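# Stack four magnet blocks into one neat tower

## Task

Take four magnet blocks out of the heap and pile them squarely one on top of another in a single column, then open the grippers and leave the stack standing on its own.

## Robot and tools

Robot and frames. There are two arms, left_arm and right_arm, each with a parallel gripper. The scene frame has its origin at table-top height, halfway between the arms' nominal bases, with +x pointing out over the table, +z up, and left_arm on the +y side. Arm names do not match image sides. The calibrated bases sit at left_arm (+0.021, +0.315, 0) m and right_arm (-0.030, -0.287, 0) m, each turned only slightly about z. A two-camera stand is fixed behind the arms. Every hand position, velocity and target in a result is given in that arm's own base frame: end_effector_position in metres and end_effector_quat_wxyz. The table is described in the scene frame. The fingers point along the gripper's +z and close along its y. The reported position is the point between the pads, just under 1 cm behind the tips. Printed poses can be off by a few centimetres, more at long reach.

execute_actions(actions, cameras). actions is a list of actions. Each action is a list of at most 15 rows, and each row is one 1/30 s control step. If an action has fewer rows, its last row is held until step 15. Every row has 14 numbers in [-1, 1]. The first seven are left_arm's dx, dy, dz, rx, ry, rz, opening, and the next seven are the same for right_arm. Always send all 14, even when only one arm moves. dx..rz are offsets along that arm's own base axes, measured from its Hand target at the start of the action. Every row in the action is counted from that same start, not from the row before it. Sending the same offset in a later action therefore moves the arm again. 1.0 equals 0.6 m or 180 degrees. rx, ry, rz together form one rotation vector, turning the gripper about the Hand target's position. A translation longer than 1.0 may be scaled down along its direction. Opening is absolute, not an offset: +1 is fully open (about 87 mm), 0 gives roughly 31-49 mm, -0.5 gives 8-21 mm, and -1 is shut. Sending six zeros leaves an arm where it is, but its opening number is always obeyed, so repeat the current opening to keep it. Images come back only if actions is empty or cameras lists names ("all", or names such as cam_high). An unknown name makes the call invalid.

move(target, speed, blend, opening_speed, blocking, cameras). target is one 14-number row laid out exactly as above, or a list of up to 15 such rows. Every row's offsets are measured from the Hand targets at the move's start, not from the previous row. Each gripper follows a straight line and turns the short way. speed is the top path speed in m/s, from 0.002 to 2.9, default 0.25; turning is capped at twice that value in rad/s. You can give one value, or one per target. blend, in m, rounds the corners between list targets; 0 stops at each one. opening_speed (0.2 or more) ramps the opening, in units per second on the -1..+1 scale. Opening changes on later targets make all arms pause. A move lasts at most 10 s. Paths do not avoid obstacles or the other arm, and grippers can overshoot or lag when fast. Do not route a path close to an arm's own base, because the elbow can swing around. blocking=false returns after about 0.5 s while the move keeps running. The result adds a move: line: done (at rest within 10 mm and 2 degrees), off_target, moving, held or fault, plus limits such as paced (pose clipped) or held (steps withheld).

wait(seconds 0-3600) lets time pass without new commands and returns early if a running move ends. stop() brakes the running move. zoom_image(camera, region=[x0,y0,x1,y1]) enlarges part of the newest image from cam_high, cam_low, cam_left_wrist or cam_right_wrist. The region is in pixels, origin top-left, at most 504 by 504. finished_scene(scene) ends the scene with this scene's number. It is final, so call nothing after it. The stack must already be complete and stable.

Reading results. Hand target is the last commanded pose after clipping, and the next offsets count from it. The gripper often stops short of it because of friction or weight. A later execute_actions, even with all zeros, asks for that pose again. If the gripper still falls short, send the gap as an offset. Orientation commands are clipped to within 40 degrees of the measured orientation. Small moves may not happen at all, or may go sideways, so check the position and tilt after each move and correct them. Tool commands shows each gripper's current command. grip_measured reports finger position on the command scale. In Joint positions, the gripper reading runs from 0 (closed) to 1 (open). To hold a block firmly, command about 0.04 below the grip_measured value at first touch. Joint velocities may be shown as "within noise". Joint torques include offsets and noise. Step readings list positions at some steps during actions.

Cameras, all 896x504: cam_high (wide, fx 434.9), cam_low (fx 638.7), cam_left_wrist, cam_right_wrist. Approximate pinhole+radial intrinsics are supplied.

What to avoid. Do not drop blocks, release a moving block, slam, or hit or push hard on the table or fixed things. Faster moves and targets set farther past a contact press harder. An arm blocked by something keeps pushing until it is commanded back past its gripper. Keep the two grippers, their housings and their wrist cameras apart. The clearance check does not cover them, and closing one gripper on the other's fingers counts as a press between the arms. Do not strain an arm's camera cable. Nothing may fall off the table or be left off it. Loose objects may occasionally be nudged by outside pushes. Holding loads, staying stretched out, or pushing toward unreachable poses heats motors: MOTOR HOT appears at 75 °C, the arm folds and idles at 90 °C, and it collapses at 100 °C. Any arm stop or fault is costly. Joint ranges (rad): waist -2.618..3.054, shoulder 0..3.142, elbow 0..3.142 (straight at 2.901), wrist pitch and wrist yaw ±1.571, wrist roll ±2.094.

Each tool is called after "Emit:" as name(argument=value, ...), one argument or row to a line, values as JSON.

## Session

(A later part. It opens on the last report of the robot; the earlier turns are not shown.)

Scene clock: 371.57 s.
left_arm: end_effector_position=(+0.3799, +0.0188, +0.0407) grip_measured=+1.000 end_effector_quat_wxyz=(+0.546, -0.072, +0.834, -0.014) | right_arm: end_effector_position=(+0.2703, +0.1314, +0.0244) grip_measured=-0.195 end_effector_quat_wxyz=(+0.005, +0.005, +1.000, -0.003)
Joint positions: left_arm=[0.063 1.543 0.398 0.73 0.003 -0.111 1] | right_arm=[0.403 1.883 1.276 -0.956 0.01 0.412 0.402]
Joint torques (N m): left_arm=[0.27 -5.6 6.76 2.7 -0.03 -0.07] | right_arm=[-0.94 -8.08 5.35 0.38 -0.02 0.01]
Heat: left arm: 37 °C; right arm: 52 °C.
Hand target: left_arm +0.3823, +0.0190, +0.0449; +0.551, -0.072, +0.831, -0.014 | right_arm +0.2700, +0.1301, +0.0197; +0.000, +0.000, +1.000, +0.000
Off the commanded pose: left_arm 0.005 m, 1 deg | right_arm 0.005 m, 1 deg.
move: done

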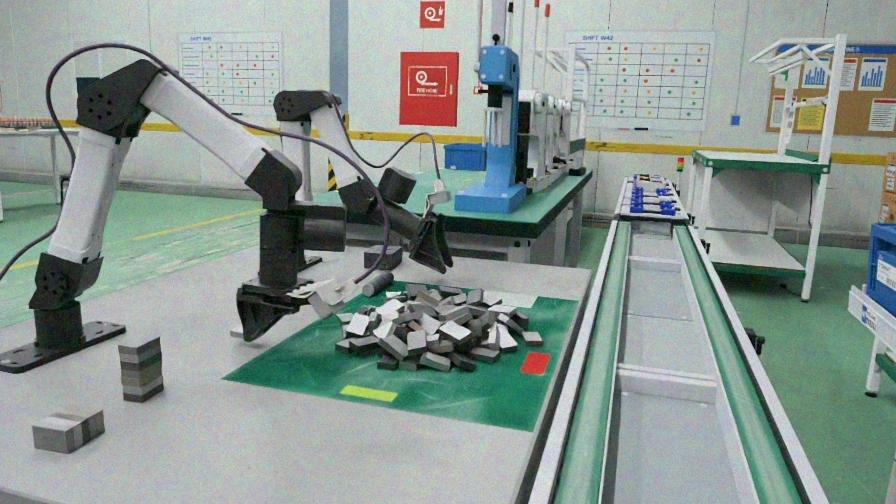

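Emit:
move(
  target=[0,0,0,0,0,0,1,0,0,-0.027,0,0,0,-0.35],
  speed=0.06,
  cameras=["cam_low"],
)

Emit:
zoom_image(
  camera="cam_low",
  region=[190, 250, 340, 370],
)

Scene clock: 376.43 s.
left_arm: end_effector_position=(+0.3799, +0.0188, +0.0407) grip_measured=+1.000 end_effector_quat_wxyz=(+0.546, -0.072, +0.834, -0.014) | right_arm: end_effector_position=(+0.2694, +0.1315, +0.0146) grip_measured=-0.195 end_effector_quat_wxyz=(+0.004, +0.004, +1.000, -0.002)
Joint positions: left_arm=[0.063 1.543 0.398 0.73 0.003 -0.111 1] | right_arm=[0.403 1.895 1.251 -0.92 0.007 0.411 0.402]
Joint torques (N m): left_arm=[0.31 -5.6 6.75 2.7 -0.02 -0.07] | right_arm=[-0.92 -7.35 4.03 0.59 0.02 0.02]
Heat: left arm: 37 °C; right arm: 51 °C.
Hand target: left_arm +0.3823, +0.0190, +0.0449; +0.551, -0.072, +0.831, -0.014 | right_arm +0.2700, +0.1302, +0.0035; +0.001, +0.001, +1.000, +0.000
Off the commanded pose: left_arm 0.005 m, 1 deg | right_arm 0.011 m, 1 deg.
move: off_target (right_arm)

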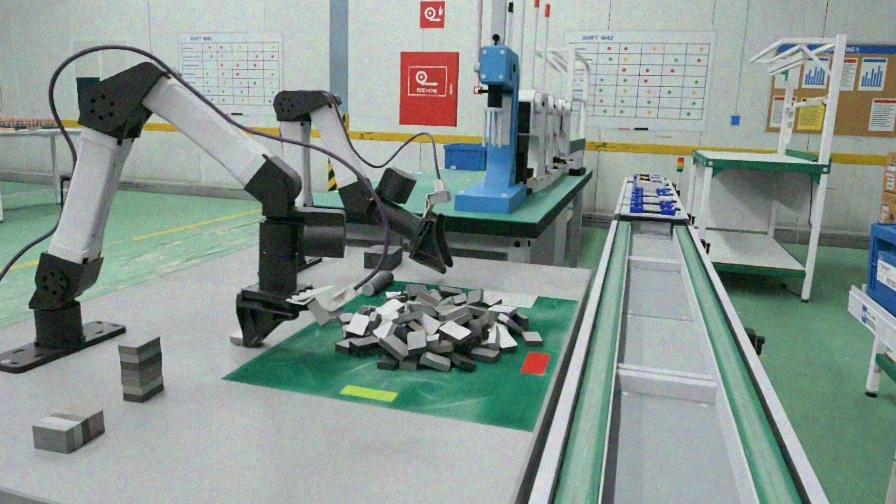

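Scaled by 3.360 from the camera's image (finer frame: 1280x720).

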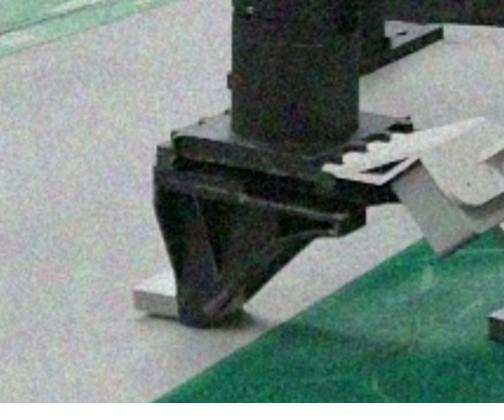

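Emit:
move(
  target=[
    [0,0,0,0,0,0,1,0,0,0.012,0,0,0,-0.35],
    [0,0,0,0,0,0,1,0,0,0.012,0,0,0,0.3],
    [0,0,0,0,0,0,1,0,0,0.07,0,0,0,0.3],
    [0,0,0,0,0,0,1,0,0,0.2,0,0,0,0.3],
  ],
  speed=[0.1,0.1,0.1,0.25],
  opening_speed=1,
  cameras=["cam_right_wrist"],
)

Scene clock: 386.90 s.
left_arm: end_effector_position=(+0.3799, +0.0188, +0.0407) grip_measured=+1.000 end_effector_quat_wxyz=(+0.546, -0.072, +0.834, -0.014) | right_arm: end_effector_position=(+0.2664, +0.1331, +0.1153) grip_measured=+0.300 end_effector_quat_wxyz=(-0.008, +0.004, +1.000, +0.001)
Joint positions: left_arm=[0.063 1.543 0.398 0.73 0.003 -0.111 1] | right_arm=[0.403 1.827 1.568 -1.326 -0.008 0.411 0.65]
Joint torques (N m): left_arm=[0.27 -5.6 6.8 2.7 -0.01 -0.08] | right_arm=[-0.91 -9.2 8.66 0.05 0.16 0.01]
Heat: left arm: 37 °C; right arm: 49 °C.
Hand target: left_arm +0.3823, +0.0190, +0.0449; +0.551, -0.072, +0.831, -0.014 | right_arm +0.2701, +0.1302, +0.1235; +0.001, +0.001, +1.000, +0.000
Off the commanded pose: left_arm 0.005 m, 1 deg | right_arm 0.009 m, 1 deg.
move: done

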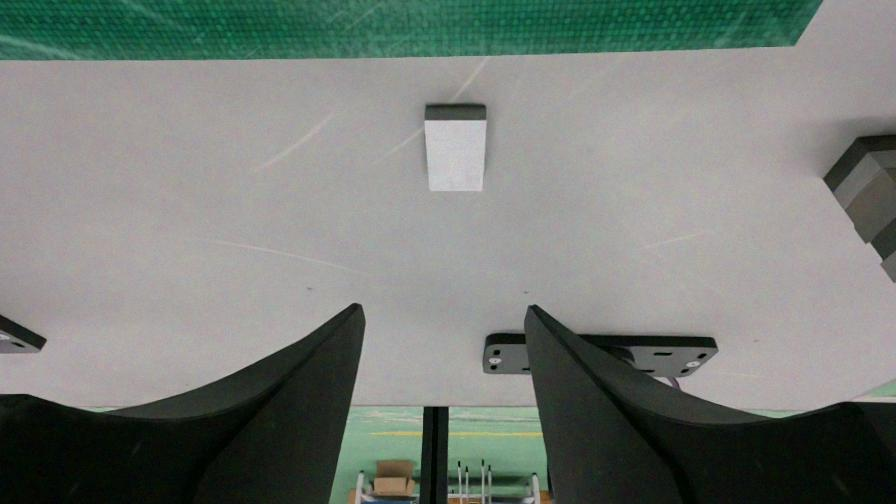

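Emit:
move(
  target=[0,0,0,0,0,0,1,0.108,0.258,-0.03,0,0,-0.285,0.3],
  speed=0.35,
  cameras=["cam_right_wrist"],
)

Scene clock: 417.87 s.
left_arm: end_effector_position=(+0.3799, +0.0188, +0.0407) grip_measured=+1.000 end_effector_quat_wxyz=(+0.546, -0.072, +0.834, -0.014) | right_arm: end_effector_position=(+0.3337, +0.2836, +0.1076) grip_measured=+0.300 end_effector_quat_wxyz=(+0.000, +0.428, +0.904, +0.007)
Joint positions: left_arm=[0.063 1.543 0.398 0.73 0.003 -0.111 1] | right_arm=[0.606 2.256 2.17 -1.474 -0.007 1.492 0.65]
Joint torques (N m): left_arm=[0.28 -5.6 6.8 2.69 -0.02 -0.07] | right_arm=[0.09 -10.29 8.58 0.03 0.19 0.26]
Heat: left arm: 38 °C; right arm: 48 °C.
Hand target: left_arm +0.3823, +0.0190, +0.0449; +0.551, -0.072, +0.831, -0.014 | right_arm +0.3349, +0.2849, +0.1054; +0.000, +0.433, +0.901, -0.001
Off the commanded pose: left_arm 0.005 m, 1 deg | right_arm 0.003 m, 1 deg.
move: done

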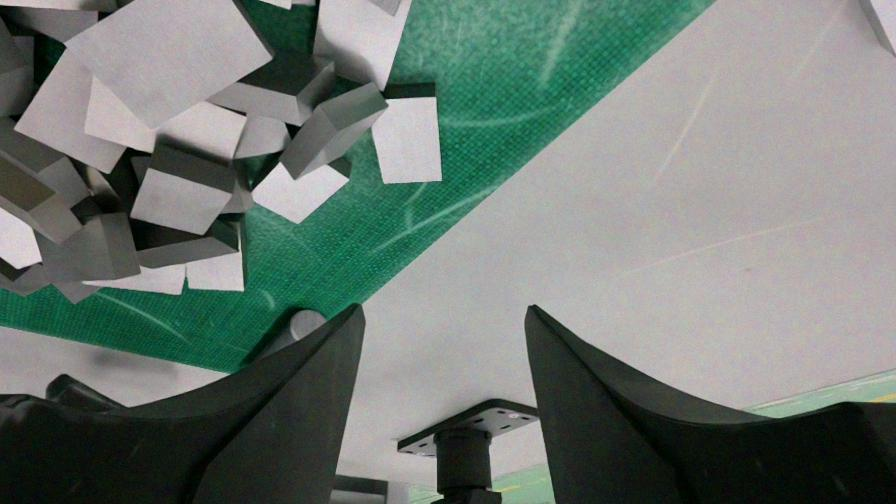

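Emit:
move(
  target=[0,0,0,0,0,0,1,0.021,0.0322,-0.118,0,0,0,0.1],
  speed=0.2,
  cameras=["cam_right_wrist"],
)

Scene clock: 432.13 s.
left_arm: end_effector_position=(+0.3799, +0.0188, +0.0407) grip_measured=+1.000 end_effector_quat_wxyz=(+0.546, -0.072, +0.834, -0.014) | right_arm: end_effector_position=(+0.3441, +0.3001, +0.0392) grip_measured=+0.100 end_effector_quat_wxyz=(-0.005, +0.429, +0.903, -0.003)
Joint positions: left_arm=[0.063 1.543 0.398 0.73 0.003 -0.111 1] | right_arm=[0.624 2.361 2.078 -1.298 -0.007 1.51 0.55]
Joint torques (N m): left_arm=[0.28 -5.63 6.78 2.7 -0.02 -0.06] | right_arm=[0.23 -11.59 6.69 0.29 0.19 0.31]
Heat: left arm: 38 °C; right arm: 49 °C.
Hand target: left_arm +0.3823, +0.0190, +0.0449; +0.551, -0.072, +0.831, -0.014 | right_arm +0.3474, +0.3042, +0.0345; +0.000, +0.433, +0.901, -0.001
Off the commanded pose: left_arm 0.005 m, 1 deg | right_arm 0.007 m, 1 deg.
move: done

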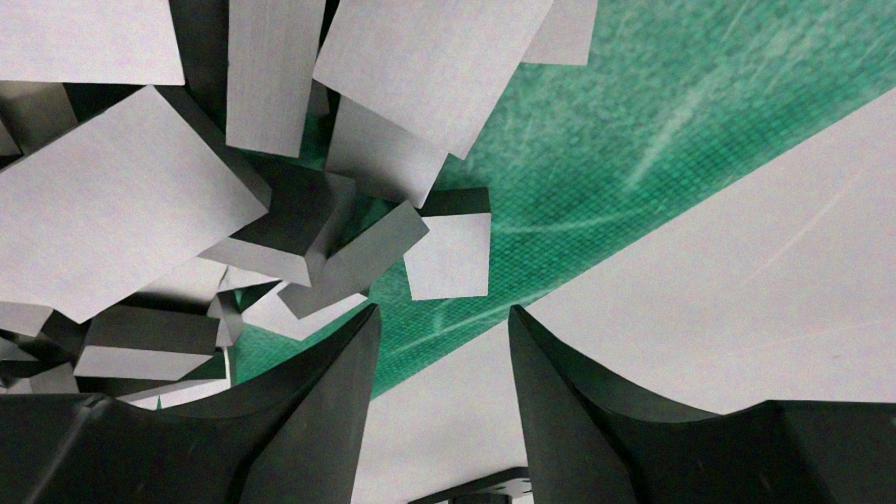

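Emit:
move(
  target=[
    [0,0,0,0,0,0,1,0.002,-0.001,-0.043,0,0,0,0.1],
    [0,0,0,0,0,0,1,0.002,-0.001,-0.043,0,0,0,-0.35],
  ],
  speed=0.12,
  opening_speed=1,
  cameras=["cam_right_wrist"],
)

Scene clock: 461.40 s.
left_arm: end_effector_position=(+0.3799, +0.0188, +0.0407) grip_measured=+1.000 end_effector_quat_wxyz=(+0.546, -0.072, +0.834, -0.014) | right_arm: end_effector_position=(+0.3451, +0.3033, +0.0243) grip_measured=-0.198 end_effector_quat_wxyz=(-0.004, +0.428, +0.904, +0.005)
Joint positions: left_arm=[0.063 1.543 0.398 0.73 0.003 -0.111 1] | right_arm=[0.626 2.362 2.019 -1.223 -0.012 1.51 0.401]
Joint torques (N m): left_arm=[0.27 -5.57 6.75 2.68 -0.02 -0.08] | right_arm=[-0.23 -10.69 5.08 0.46 0.23 0.26]
Heat: left arm: 38 °C; right arm: 50 °C.
Hand target: left_arm +0.3823, +0.0190, +0.0449; +0.551, -0.072, +0.831, -0.014 | right_arm +0.3486, +0.3037, +0.0089; +0.000, +0.433, +0.901, -0.001
Off the commanded pose: left_arm 0.005 m, 1 deg | right_arm 0.016 m, 1 deg.
move: off_target (right_arm); target 2's new opening was sent with right_arm's hand 0.018 m and 1 deg from that target

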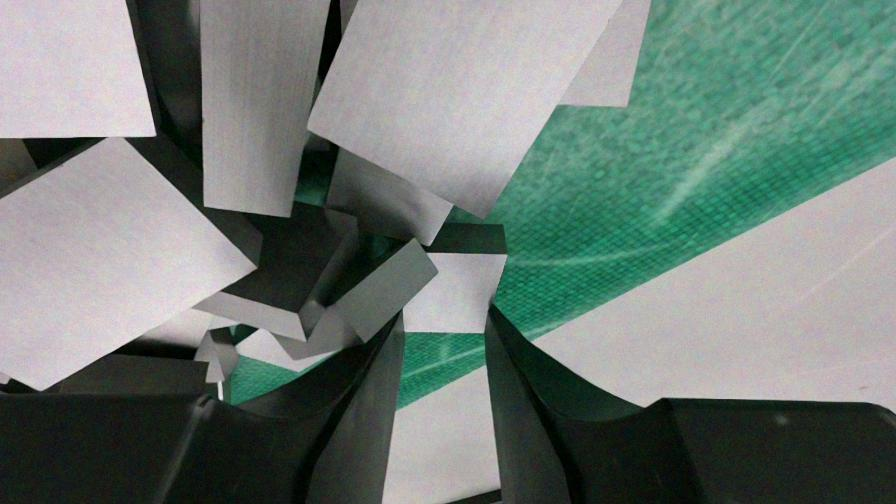

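Emit:
move(
  target=[
    [0,0,0,0,0,0,1,0,0,0.14,0,0,0,-0.4],
    [0,0,0,0,0,0,1,-0.148,-0.14,0.14,0,0,0.285,-0.4],
  ],
  speed=[0.1,0.25],
  cameras=["cam_right_wrist","cam_low"],
)

Emit:
zoom_image(
  camera="cam_low",
  region=[200, 190, 400, 350],
)

Scene clock: 478.33 s.
left_arm: end_effector_position=(+0.3799, +0.0188, +0.0407) grip_measured=+1.000 end_effector_quat_wxyz=(+0.546, -0.072, +0.834, -0.014) | right_arm: end_effector_position=(+0.2599, +0.2179, +0.0818) grip_measured=-0.198 end_effector_quat_wxyz=(-0.017, +0.010, +1.000, -0.015)
Joint positions: left_arm=[0.063 1.543 0.398 0.73 0.003 -0.111 1] | right_arm=[0.626 2.006 1.674 -1.283 0.004 0.647 0.401]
Joint torques (N m): left_arm=[0.28 -5.57 6.84 2.68 -0.01 -0.05] | right_arm=[0.08 -13.49 5.34 0.24 0.07 0.01]
Heat: left arm: 38 °C; right arm: 53 °C.
Hand target: left_arm +0.3823, +0.0190, +0.0449; +0.551, -0.072, +0.831, -0.014 | right_arm +0.2598, +0.2197, +0.0929; +0.001, +0.001, +1.000, +0.000
Off the commanded pose: left_arm 0.005 m, 1 deg | right_arm 0.011 m, 3 deg.
move: off_target (right_arm)
Images, in order (width x height): cam_low 896x504, cam_right_wrist 896x504.

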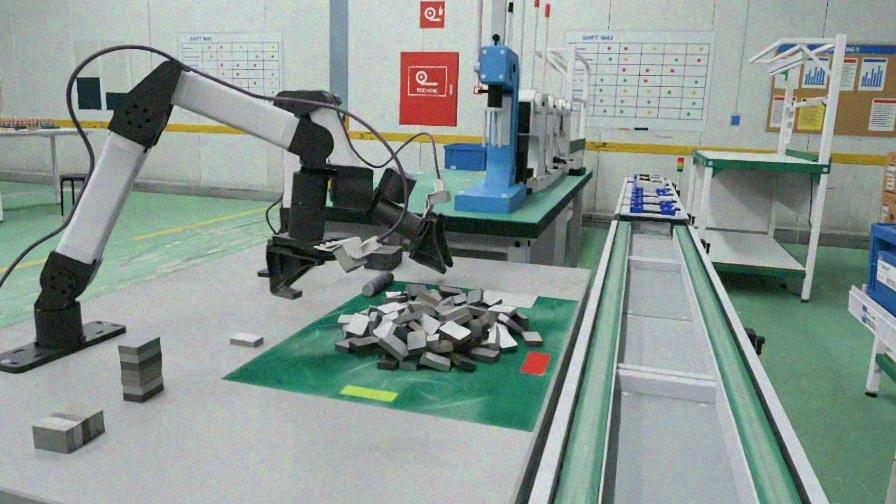

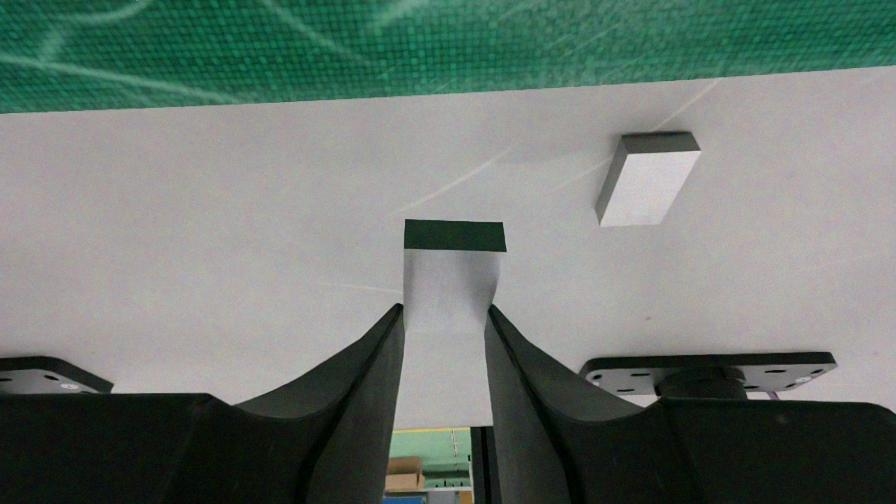

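Scaled by 2.520 from the camera's image (finer frame: 1280x720).

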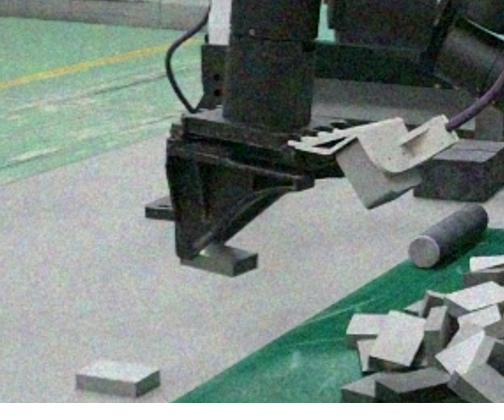

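Emit:
move(
  target=[
    [0,0,0,0,0,0,1,0,0,-0.12,0,0,0,-0.4],
    [0,0,0,0,0,0,1,0,0,-0.12,0,0,0,0.15],
    [0,0,0,0,0,0,1,0.035,0,-0.12,0,0,0,0.15],
    [0,0,0,0,0,0,1,0.035,0,-0.145,0,0,0,0.15],
    [0,0,0,0,0,0,1,0.035,0,-0.145,0,0,0,-0.35],
  ],
  speed=0.1,
  opening_speed=1,
  cameras=["cam_right_wrist","cam_low"],
)

Emit:
zoom_image(
  camera="cam_low",
  region=[200, 190, 400, 350],
)

Scene clock: 490.27 s.
left_arm: end_effector_position=(+0.3799, +0.0188, +0.0407) grip_measured=+1.000 end_effector_quat_wxyz=(+0.546, -0.072, +0.834, -0.014) | right_arm: end_effector_position=(+0.2789, +0.2209, +0.0163) grip_measured=-0.196 end_effector_quat_wxyz=(+0.003, +0.005, +1.000, +0.002)
Joint positions: left_arm=[0.063 1.543 0.398 0.73 0.003 -0.111 1] | right_arm=[0.602 2.075 1.517 -1.006 -0.001 0.613 0.402]
Joint torques (N m): left_arm=[0.29 -5.61 6.79 2.69 -0.01 -0.08] | right_arm=[-0.62 -8.64 5.31 0.44 0.11 0.02]
Heat: left arm: 38 °C; right arm: 56 °C.
Hand target: left_arm +0.3823, +0.0190, +0.0449; +0.551, -0.072, +0.831, -0.014 | right_arm +0.2808, +0.2196, +0.0059; +0.001, +0.001, +1.000, -0.001
Off the commanded pose: left_arm 0.005 m, 1 deg | right_arm 0.011 m, 1 deg.
move: off_target (right_arm); target 5's new opening was sent with right_arm's hand 0.011 m and 1 deg from that target
Images, in order (width x height): cam_low 896x504, cam_right_wrist 896x504.

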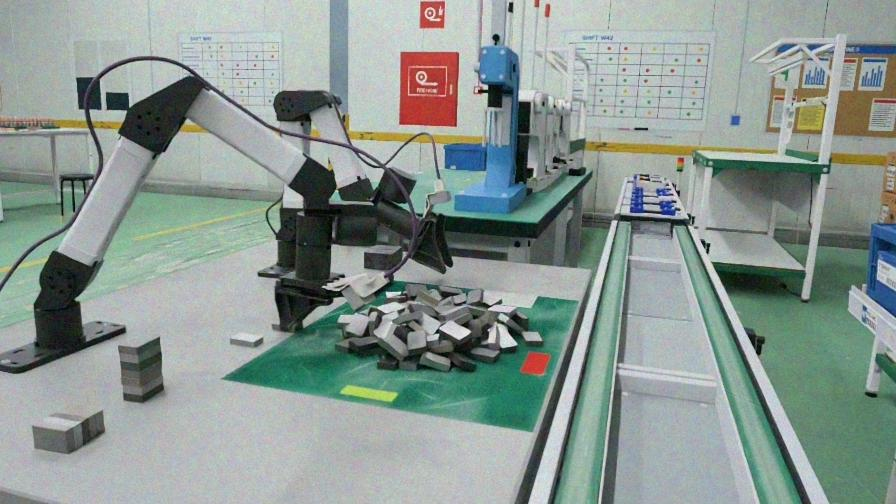

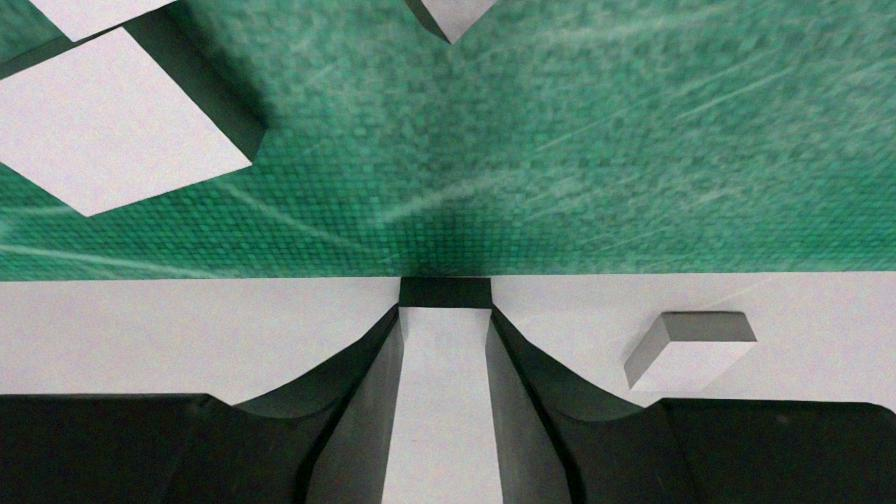

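Scaled by 2.520 from the camera's image (finer frame: 1280x720).

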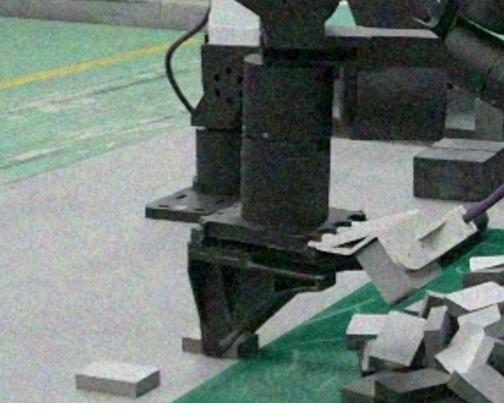

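Emit:
move(
  target=[
    [0,0,0,0,0,0,1,0,0,0.13,0,0,0,-0.4],
    [0,0,0,0,0,0,1,-0.041,-0.1485,0.13,0,0,0,-0.4],
    [0,0,0,0,0,0,1,-0.041,-0.1485,0.07,0,0,0,-0.4],
  ],
  speed=[0.15,0.2,0.12],
  blend=0.02,
  cameras=["cam_right_wrist","cam_low"],
)

Emit:
zoom_image(
  camera="cam_low",
  region=[170, 210, 350, 370],
)

Scene clock: 506.07 s.
left_arm: end_effector_position=(+0.3798, +0.0188, +0.0406) grip_measured=+1.000 end_effector_quat_wxyz=(+0.546, -0.072, +0.834, -0.014) | right_arm: end_effector_position=(+0.2553, +0.1325, +0.0465) grip_measured=-0.196 end_effector_quat_wxyz=(-0.006, +0.005, +1.000, -0.004)
Joint positions: left_arm=[0.063 1.543 0.398 0.73 0.003 -0.111 1] | right_arm=[0.42 1.829 1.293 -1.05 0.003 0.43 0.402]
Joint torques (N m): left_arm=[0.32 -5.56 6.8 2.68 -0.02 -0.07] | right_arm=[-0.88 -9.7 5.09 0.3 0.06 0.02]
Heat: left arm: 39 °C; right arm: 52 °C.
Hand target: left_arm +0.3823, +0.0190, +0.0448; +0.551, -0.072, +0.831, -0.014 | right_arm +0.2563, +0.1305, +0.0479; +0.001, +0.001, +1.000, -0.001
Off the commanded pose: left_arm 0.005 m, 1 deg | right_arm 0.003 m, 1 deg.
move: done; blend cut to 0.018 m at target 2
Images, in order (width x height): cam_low 896x504, cam_right_wrist 896x504.

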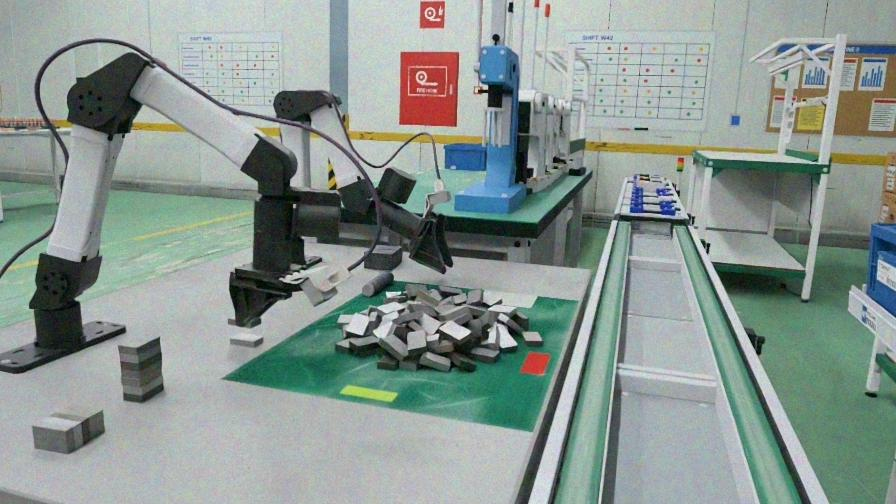

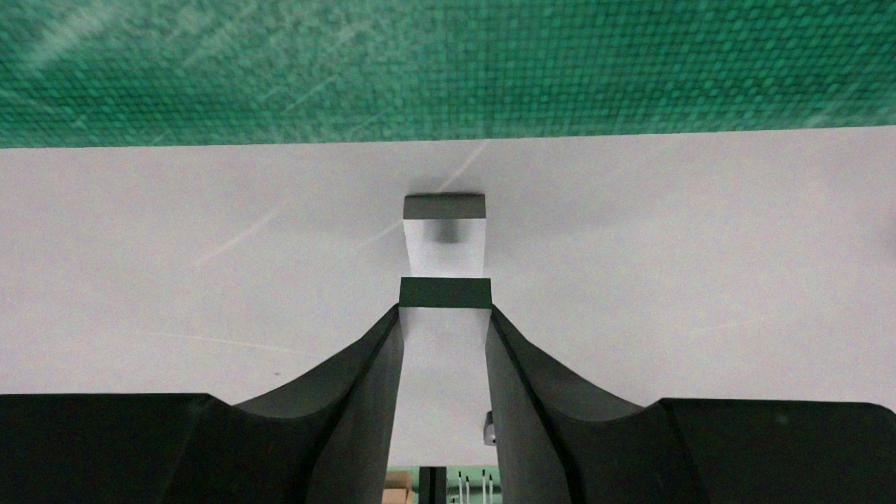

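Scaled by 2.800 from the camera's image (finer frame: 1280x720).

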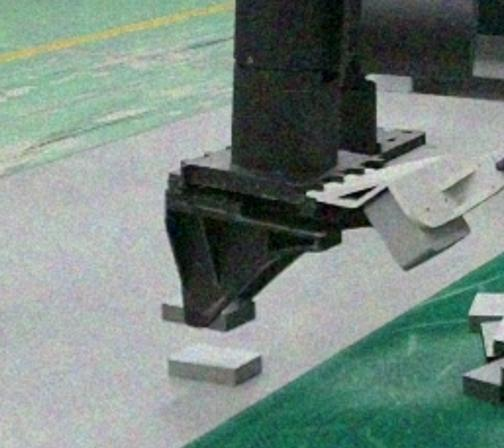

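Emit:
move(
  target=[0,0,0,0,0,0,1,0.003,0,-0.038,0,0,0,-0.4],
  speed=0.06,
  cameras=["cam_low"],
)

Emit:
zoom_image(
  camera="cam_low",
  region=[190, 280, 300, 370],
)

Scene clock: 518.80 s.
left_arm: end_effector_position=(+0.3798, +0.0188, +0.0406) grip_measured=+1.000 end_effector_quat_wxyz=(+0.546, -0.072, +0.834, -0.014) | right_arm: end_effector_position=(+0.2579, +0.1336, +0.0306) grip_measured=-0.196 end_effector_quat_wxyz=(+0.005, +0.004, +1.000, +0.001)
Joint positions: left_arm=[0.063 1.543 0.398 0.73 0.003 -0.111 1] | right_arm=[0.42 1.835 1.239 -0.965 0.003 0.427 0.402]
Joint torques (N m): left_arm=[0.25 -5.59 6.76 2.7 -0.02 -0.08] | right_arm=[-1.1 -7.51 5.16 0.38 0.07 0.01]
Heat: left arm: 39 °C; right arm: 50 °C.
Hand target: left_arm +0.3823, +0.0190, +0.0448; +0.551, -0.072, +0.831, -0.014 | right_arm +0.2579, +0.1305, +0.0250; +0.000, +0.001, +1.000, -0.001
Off the commanded pose: left_arm 0.005 m, 1 deg | right_arm 0.006 m, 1 deg.
move: done

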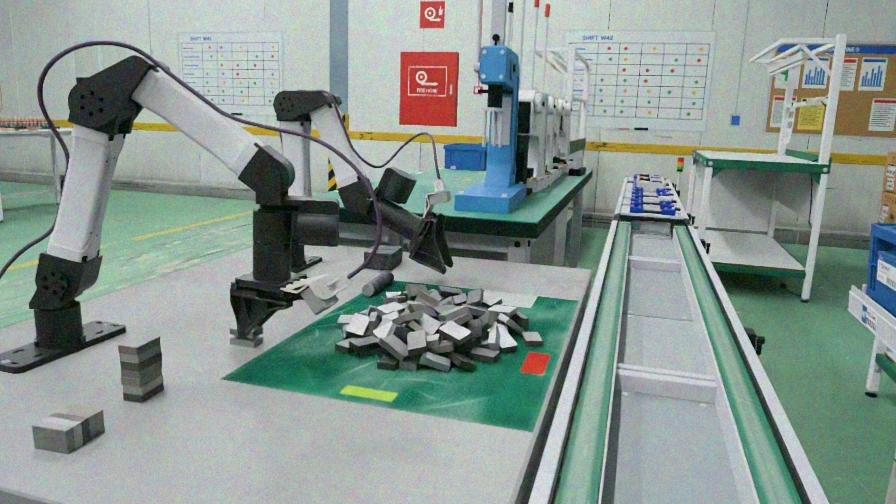

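Scaled by 4.582 from the camera's image (finer frame: 1280x720).

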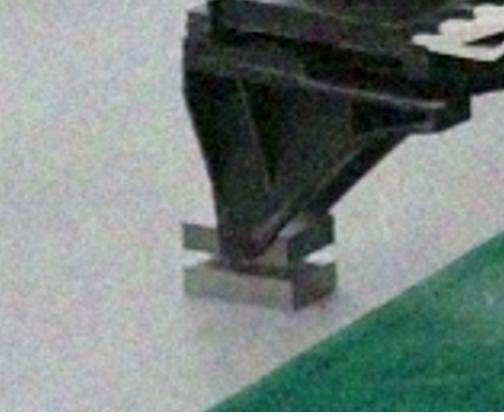

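Emit:
move(
  target=[
    [0,0,0,0,0,0,1,0,0,-0.013,0,0,0,-0.4],
    [0,0,0,0,0,0,1,0,0,-0.013,0,0,0,0.1],
  ],
  speed=0.05,
  opening_speed=0.8,
  cameras=["cam_low"],
)

Emit:
zoom_image(
  camera="cam_low",
  region=[190, 280, 300, 370],
)

Scene clock: 525.77 s.
left_arm: end_effector_position=(+0.3798, +0.0188, +0.0406) grip_measured=+1.000 end_effector_quat_wxyz=(+0.546, -0.072, +0.834, -0.014) | right_arm: end_effector_position=(+0.2589, +0.1334, +0.0248) grip_measured=+0.100 end_effector_quat_wxyz=(+0.007, +0.004, +1.000, +0.002)
Joint positions: left_arm=[0.063 1.543 0.398 0.73 0.003 -0.111 1] | right_arm=[0.418 1.843 1.225 -0.94 0.003 0.427 0.55]
Joint torques (N m): left_arm=[0.29 -5.63 6.8 2.69 -0.02 -0.05] | right_arm=[-0.94 -7.23 4.78 0.41 0.07 0.02]
Heat: left arm: 39 °C; right arm: 49 °C.
Hand target: left_arm +0.3823, +0.0190, +0.0448; +0.551, -0.072, +0.831, -0.014 | right_arm +0.2580, +0.1305, +0.0172; +0.000, +0.001, +1.000, +0.000
Off the commanded pose: left_arm 0.005 m, 1 deg | right_arm 0.008 m, 1 deg.
move: done

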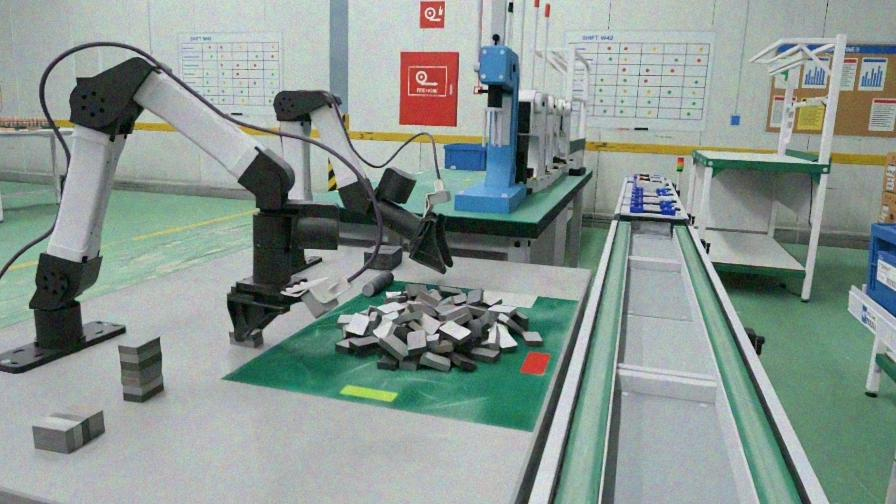

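Scaled by 4.582 from the camera's image (finer frame: 1280x720).

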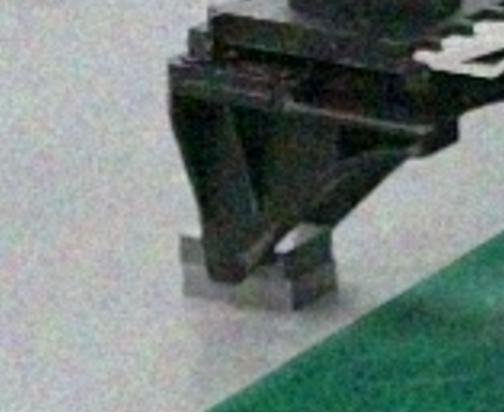

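Emit:
move(
  target=[
    [0,0,0,0,0,0,1,0,0.004,0.09,0,0,0,0.1],
    [0,0,0,0,0,0,1,0.08,0.21,0.18,0,0,0,0.1],
  ],
  speed=[0.12,0.35],
  blend=0.01,
  cameras=["cam_right_wrist"],
)

Scene clock: 535.63 s.
left_arm: end_effector_position=(+0.3798, +0.0188, +0.0406) grip_measured=+1.000 end_effector_quat_wxyz=(+0.546, -0.072, +0.834, -0.014) | right_arm: end_effector_position=(+0.3048, +0.2554, +0.1265) grip_measured=+0.100 end_effector_quat_wxyz=(+0.006, -0.007, +1.000, +0.003)
Joint positions: left_arm=[0.063 1.543 0.398 0.73 0.003 -0.111 1] | right_arm=[0.637 2.228 2.204 -1.534 0.003 0.623 0.55]
Joint torques (N m): left_arm=[0.25 -5.61 6.78 2.67 -0.02 -0.08] | right_arm=[-0.39 -10.09 8.61 0.04 0.08 0.28]
Heat: left arm: 39 °C; right arm: 49 °C.
Hand target: left_arm +0.3823, +0.0190, +0.0448; +0.551, -0.072, +0.831, -0.014 | right_arm +0.3059, +0.2565, +0.1252; +0.001, +0.001, +1.000, -0.001
Off the commanded pose: left_arm 0.005 m, 1 deg | right_arm 0.002 m, 1 deg.
move: done

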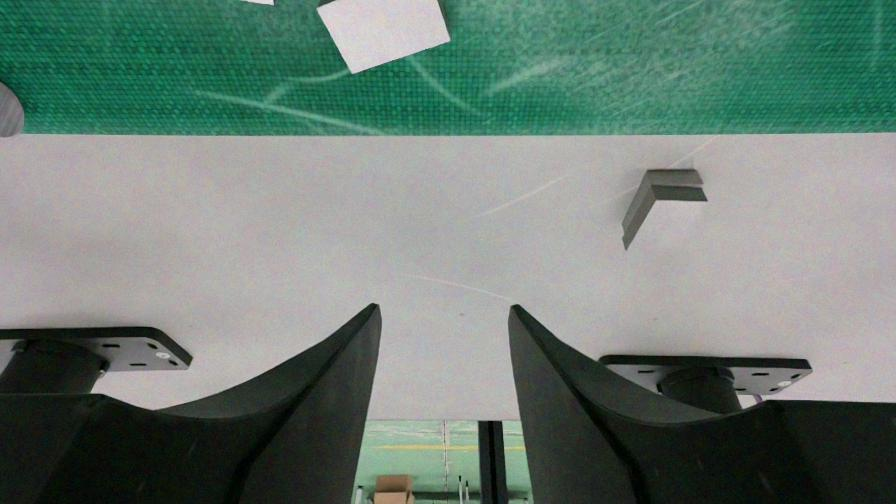

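Emit:
move(
  target=[0,0,0,0,0,0,1,0.07,0.056,-0.07,0,0,-0.394,0.2],
  speed=0.3,
  cameras=["cam_right_wrist"],
)

Scene clock: 549.87 s.
left_arm: end_effector_position=(+0.3798, +0.0188, +0.0406) grip_measured=+1.000 end_effector_quat_wxyz=(+0.546, -0.072, +0.834, -0.014) | right_arm: end_effector_position=(+0.3467, +0.2892, +0.0921) grip_measured=+0.200 end_effector_quat_wxyz=(+0.003, +0.574, +0.819, +0.003)
Joint positions: left_arm=[0.063 1.543 0.398 0.73 0.003 -0.111 1] | right_arm=[0.607 2.25 2.1 -1.412 0.003 1.829 0.6]
Joint torques (N m): left_arm=[0.23 -5.57 6.76 2.69 -0.02 -0.09] | right_arm=[-0.31 -10.85 5.19 0.31 0.09 0.34]
Heat: left arm: 39 °C; right arm: 51 °C.
Hand target: left_arm +0.3823, +0.0190, +0.0448; +0.551, -0.072, +0.831, -0.014 | right_arm +0.3480, +0.2902, +0.0833; +0.000, +0.581, +0.814, -0.001
Off the commanded pose: left_arm 0.005 m, 1 deg | right_arm 0.009 m, 1 deg.
move: done

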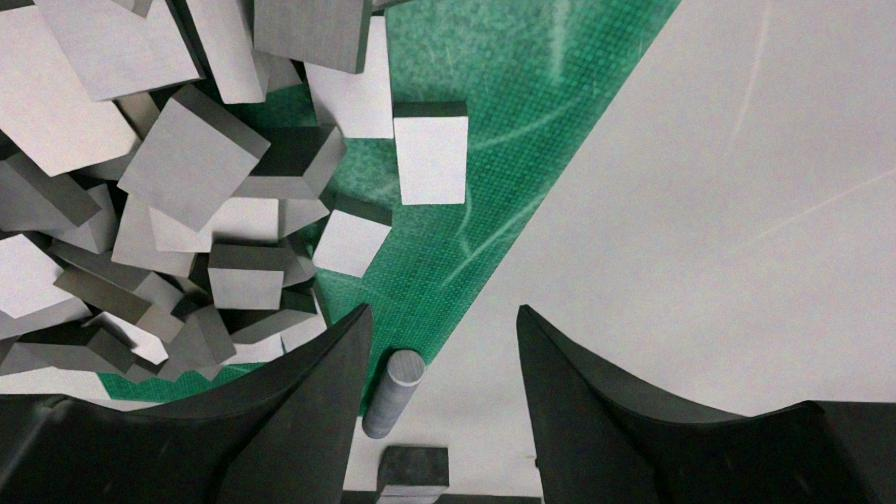

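Emit:
move(
  target=[0,0,0,0,0,0,1,0.0217,-0.0187,-0.085,0,0,0,0.2],
  speed=0.2,
  cameras=["cam_right_wrist"],
)

Scene clock: 566.30 s.
left_arm: end_effector_position=(+0.3798, +0.0188, +0.0406) grip_measured=+1.000 end_effector_quat_wxyz=(+0.546, -0.072, +0.834, -0.014) | right_arm: end_effector_position=(+0.3600, +0.2791, +0.0395) grip_measured=+0.200 end_effector_quat_wxyz=(+0.002, +0.585, +0.811, +0.001)
Joint positions: left_arm=[0.063 1.543 0.398 0.73 0.003 -0.111 1] | right_arm=[0.572 2.28 1.941 -1.23 0.003 1.822 0.6]
Joint torques (N m): left_arm=[0.31 -5.6 6.83 2.69 -0.02 -0.07] | right_arm=[-0.55 -11.08 5.52 0.31 0.1 0.02]
Heat: left arm: 39 °C; right arm: 52 °C.
Hand target: left_arm +0.3823, +0.0190, +0.0448; +0.551, -0.072, +0.831, -0.014 | right_arm +0.3610, +0.2788, +0.0323; +0.000, +0.581, +0.814, -0.001
Off the commanded pose: left_arm 0.005 m, 1 deg | right_arm 0.007 m, 1 deg.
move: done

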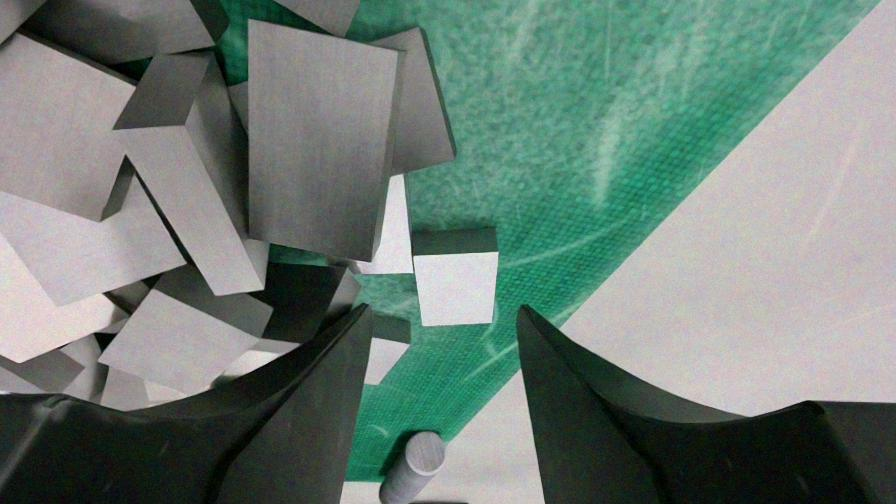

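Emit:
move(
  target=[
    [0,0,0,0,0,0,1,-0.005,-0.0017,-0.045,0,0,0,0.05],
    [0,0,0,0,0,0,1,-0.005,-0.0017,-0.045,0,0,0,-0.35],
  ],
  speed=0.1,
  opening_speed=1,
  cameras=["cam_right_wrist"],
)

Scene clock: 572.27 s.
left_arm: end_effector_position=(+0.3798, +0.0188, +0.0406) grip_measured=+1.000 end_effector_quat_wxyz=(+0.546, -0.072, +0.834, -0.014) | right_arm: end_effector_position=(+0.3581, +0.2827, +0.0197) grip_measured=-0.195 end_effector_quat_wxyz=(-0.004, +0.583, +0.813, +0.010)
Joint positions: left_arm=[0.063 1.543 0.398 0.73 0.003 -0.111 1] | right_arm=[0.574 2.28 1.858 -1.133 -0.015 1.818 0.403]
Joint torques (N m): left_arm=[0.25 -5.56 6.82 2.69 -0.01 -0.09] | right_arm=[-0.61 -10.54 4.26 0.38 0.24 0.07]
Heat: left arm: 39 °C; right arm: 54 °C.
Hand target: left_arm +0.3823, +0.0190, +0.0448; +0.551, -0.072, +0.831, -0.014 | right_arm +0.3580, +0.2779, +0.0053; +0.000, +0.581, +0.814, -0.001
Off the commanded pose: left_arm 0.005 m, 1 deg | right_arm 0.015 m, 1 deg.
move: off_target (right_arm); target 2's new opening was sent with right_arm's hand 0.015 m and 1 deg from that target

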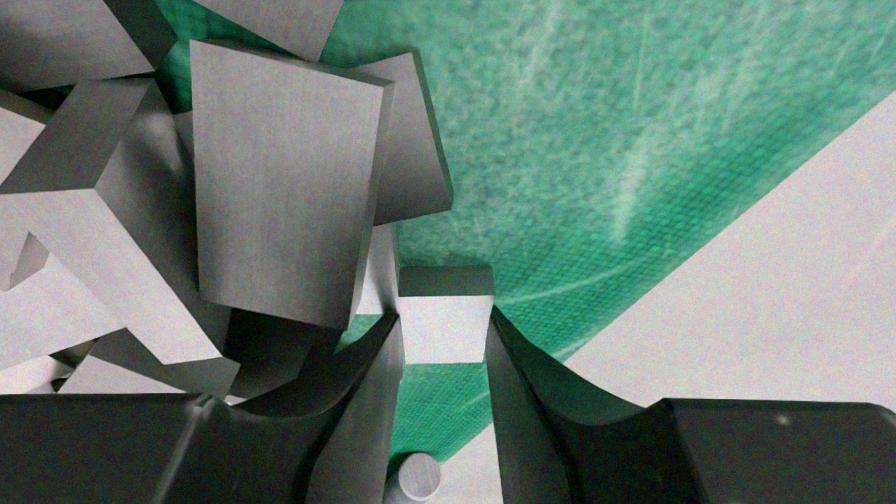

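Emit:
move(
  target=[
    [0,0,0,0,0,0,1,0,0,0.2,0,0,0,-0.4],
    [0,0,0,0,0,0,1,-0.169,-0.2457,0.2,0,0,0.3947,-0.4],
    [0,0,0,0,0,0,1,-0.169,-0.2457,0.1,0,0,0.3947,-0.4],
  ],
  speed=[0.15,0.25,0.12],
  blend=0.02,
  cameras=["cam_right_wrist","cam_low"],
)

Emit:
zoom_image(
  camera="cam_low",
  region=[190, 260, 310, 370],
)

Scene clock: 586.87 s.
left_arm: end_effector_position=(+0.3798, +0.0188, +0.0406) grip_measured=+1.000 end_effector_quat_wxyz=(+0.546, -0.072, +0.834, -0.014) | right_arm: end_effector_position=(+0.2559, +0.1322, +0.0648) grip_measured=-0.195 end_effector_quat_wxyz=(-0.004, +0.003, +1.000, -0.006)
Joint positions: left_arm=[0.063 1.543 0.398 0.73 0.003 -0.111 1] | right_arm=[0.421 1.81 1.346 -1.119 0.007 0.427 0.403]
Joint torques (N m): left_arm=[0.29 -5.59 6.78 2.68 -0.01 -0.07] | right_arm=[-1.02 -9.33 5.23 0.3 0.02 0.02]
Heat: left arm: 39 °C; right arm: 57 °C.
Hand target: left_arm +0.3823, +0.0190, +0.0448; +0.551, -0.072, +0.831, -0.014 | right_arm +0.2565, +0.1305, +0.0653; +0.000, -0.001, +1.000, -0.001
Off the commanded pose: left_arm 0.005 m, 1 deg | right_arm 0.002 m, 1 deg.
move: done
Images, in order (width x height): cam_low 896x504, cam_right_wrist 896x504.

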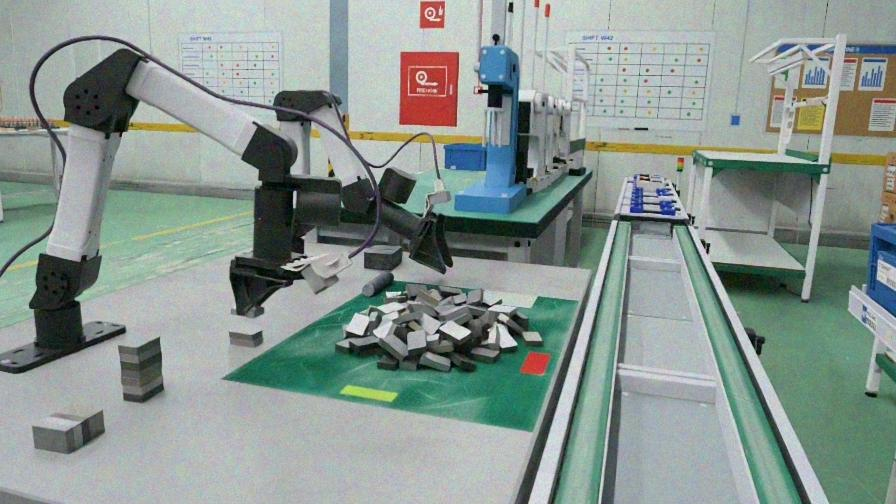

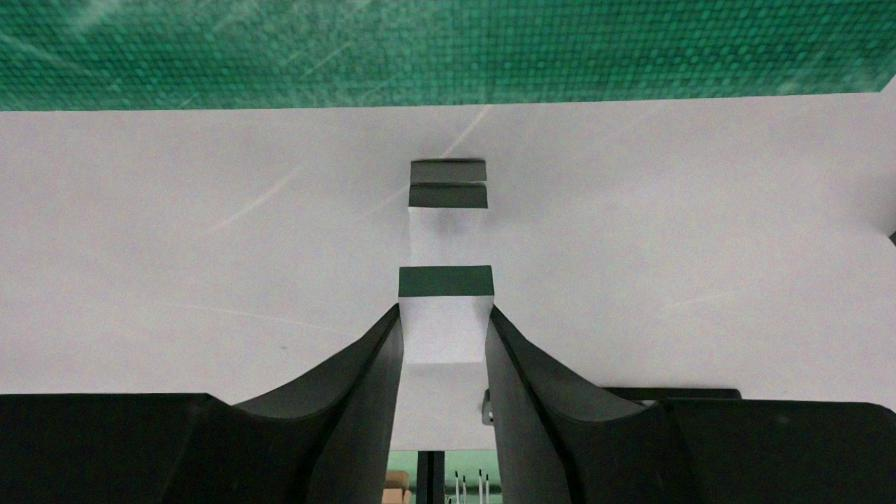

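Scaled by 4.200 from the camera's image (finer frame: 1280x720).

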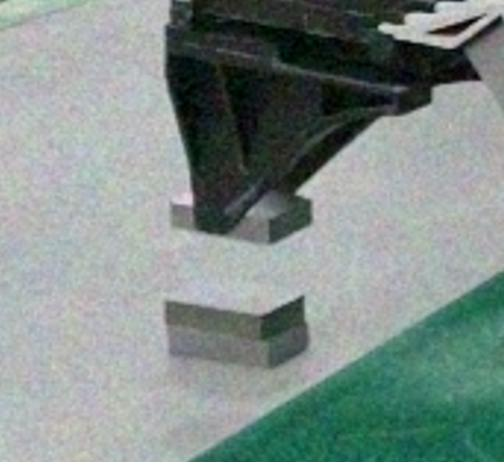

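Emit:
move(
  target=[0,0,0,0,0,0,1,-0.004,0,-0.048,0,0,0,-0.4],
  speed=0.06,
  cameras=["cam_low"],
)

Emit:
zoom_image(
  camera="cam_low",
  region=[190, 260, 310, 370],
)

Scene clock: 595.20 s.
left_arm: end_effector_position=(+0.3798, +0.0188, +0.0406) grip_measured=+1.000 end_effector_quat_wxyz=(+0.546, -0.072, +0.834, -0.014) | right_arm: end_effector_position=(+0.2547, +0.1317, +0.0415) grip_measured=-0.195 end_effector_quat_wxyz=(+0.005, +0.003, +1.000, -0.001)
Joint positions: left_arm=[0.063 1.543 0.398 0.73 0.003 -0.111 1] | right_arm=[0.421 1.81 1.253 -1.006 0.007 0.427 0.403]
Joint torques (N m): left_arm=[0.28 -5.6 6.78 2.7 -0.01 -0.07] | right_arm=[-0.73 -7.53 5.23 0.32 0.02 0.03]
Heat: left arm: 39 °C; right arm: 55 °C.
Hand target: left_arm +0.3823, +0.0190, +0.0448; +0.551, -0.072, +0.831, -0.014 | right_arm +0.2542, +0.1306, +0.0365; +0.000, -0.001, +1.000, +0.000
Off the commanded pose: left_arm 0.005 m, 1 deg | right_arm 0.005 m, 1 deg.
move: done

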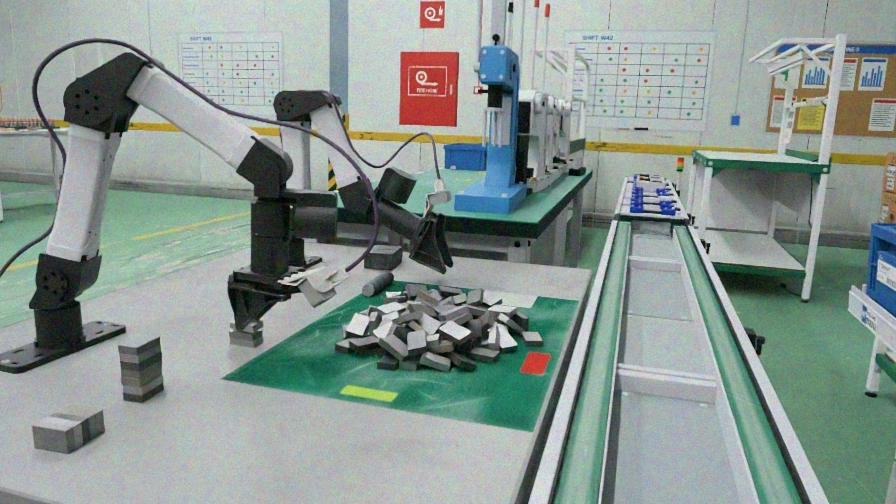

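Scaled by 4.200 from the camera's image (finer frame: 1280x720).

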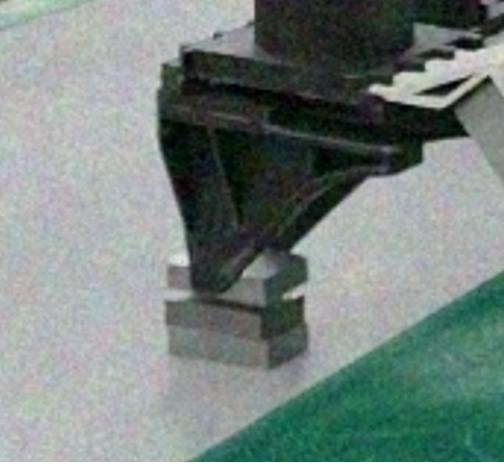

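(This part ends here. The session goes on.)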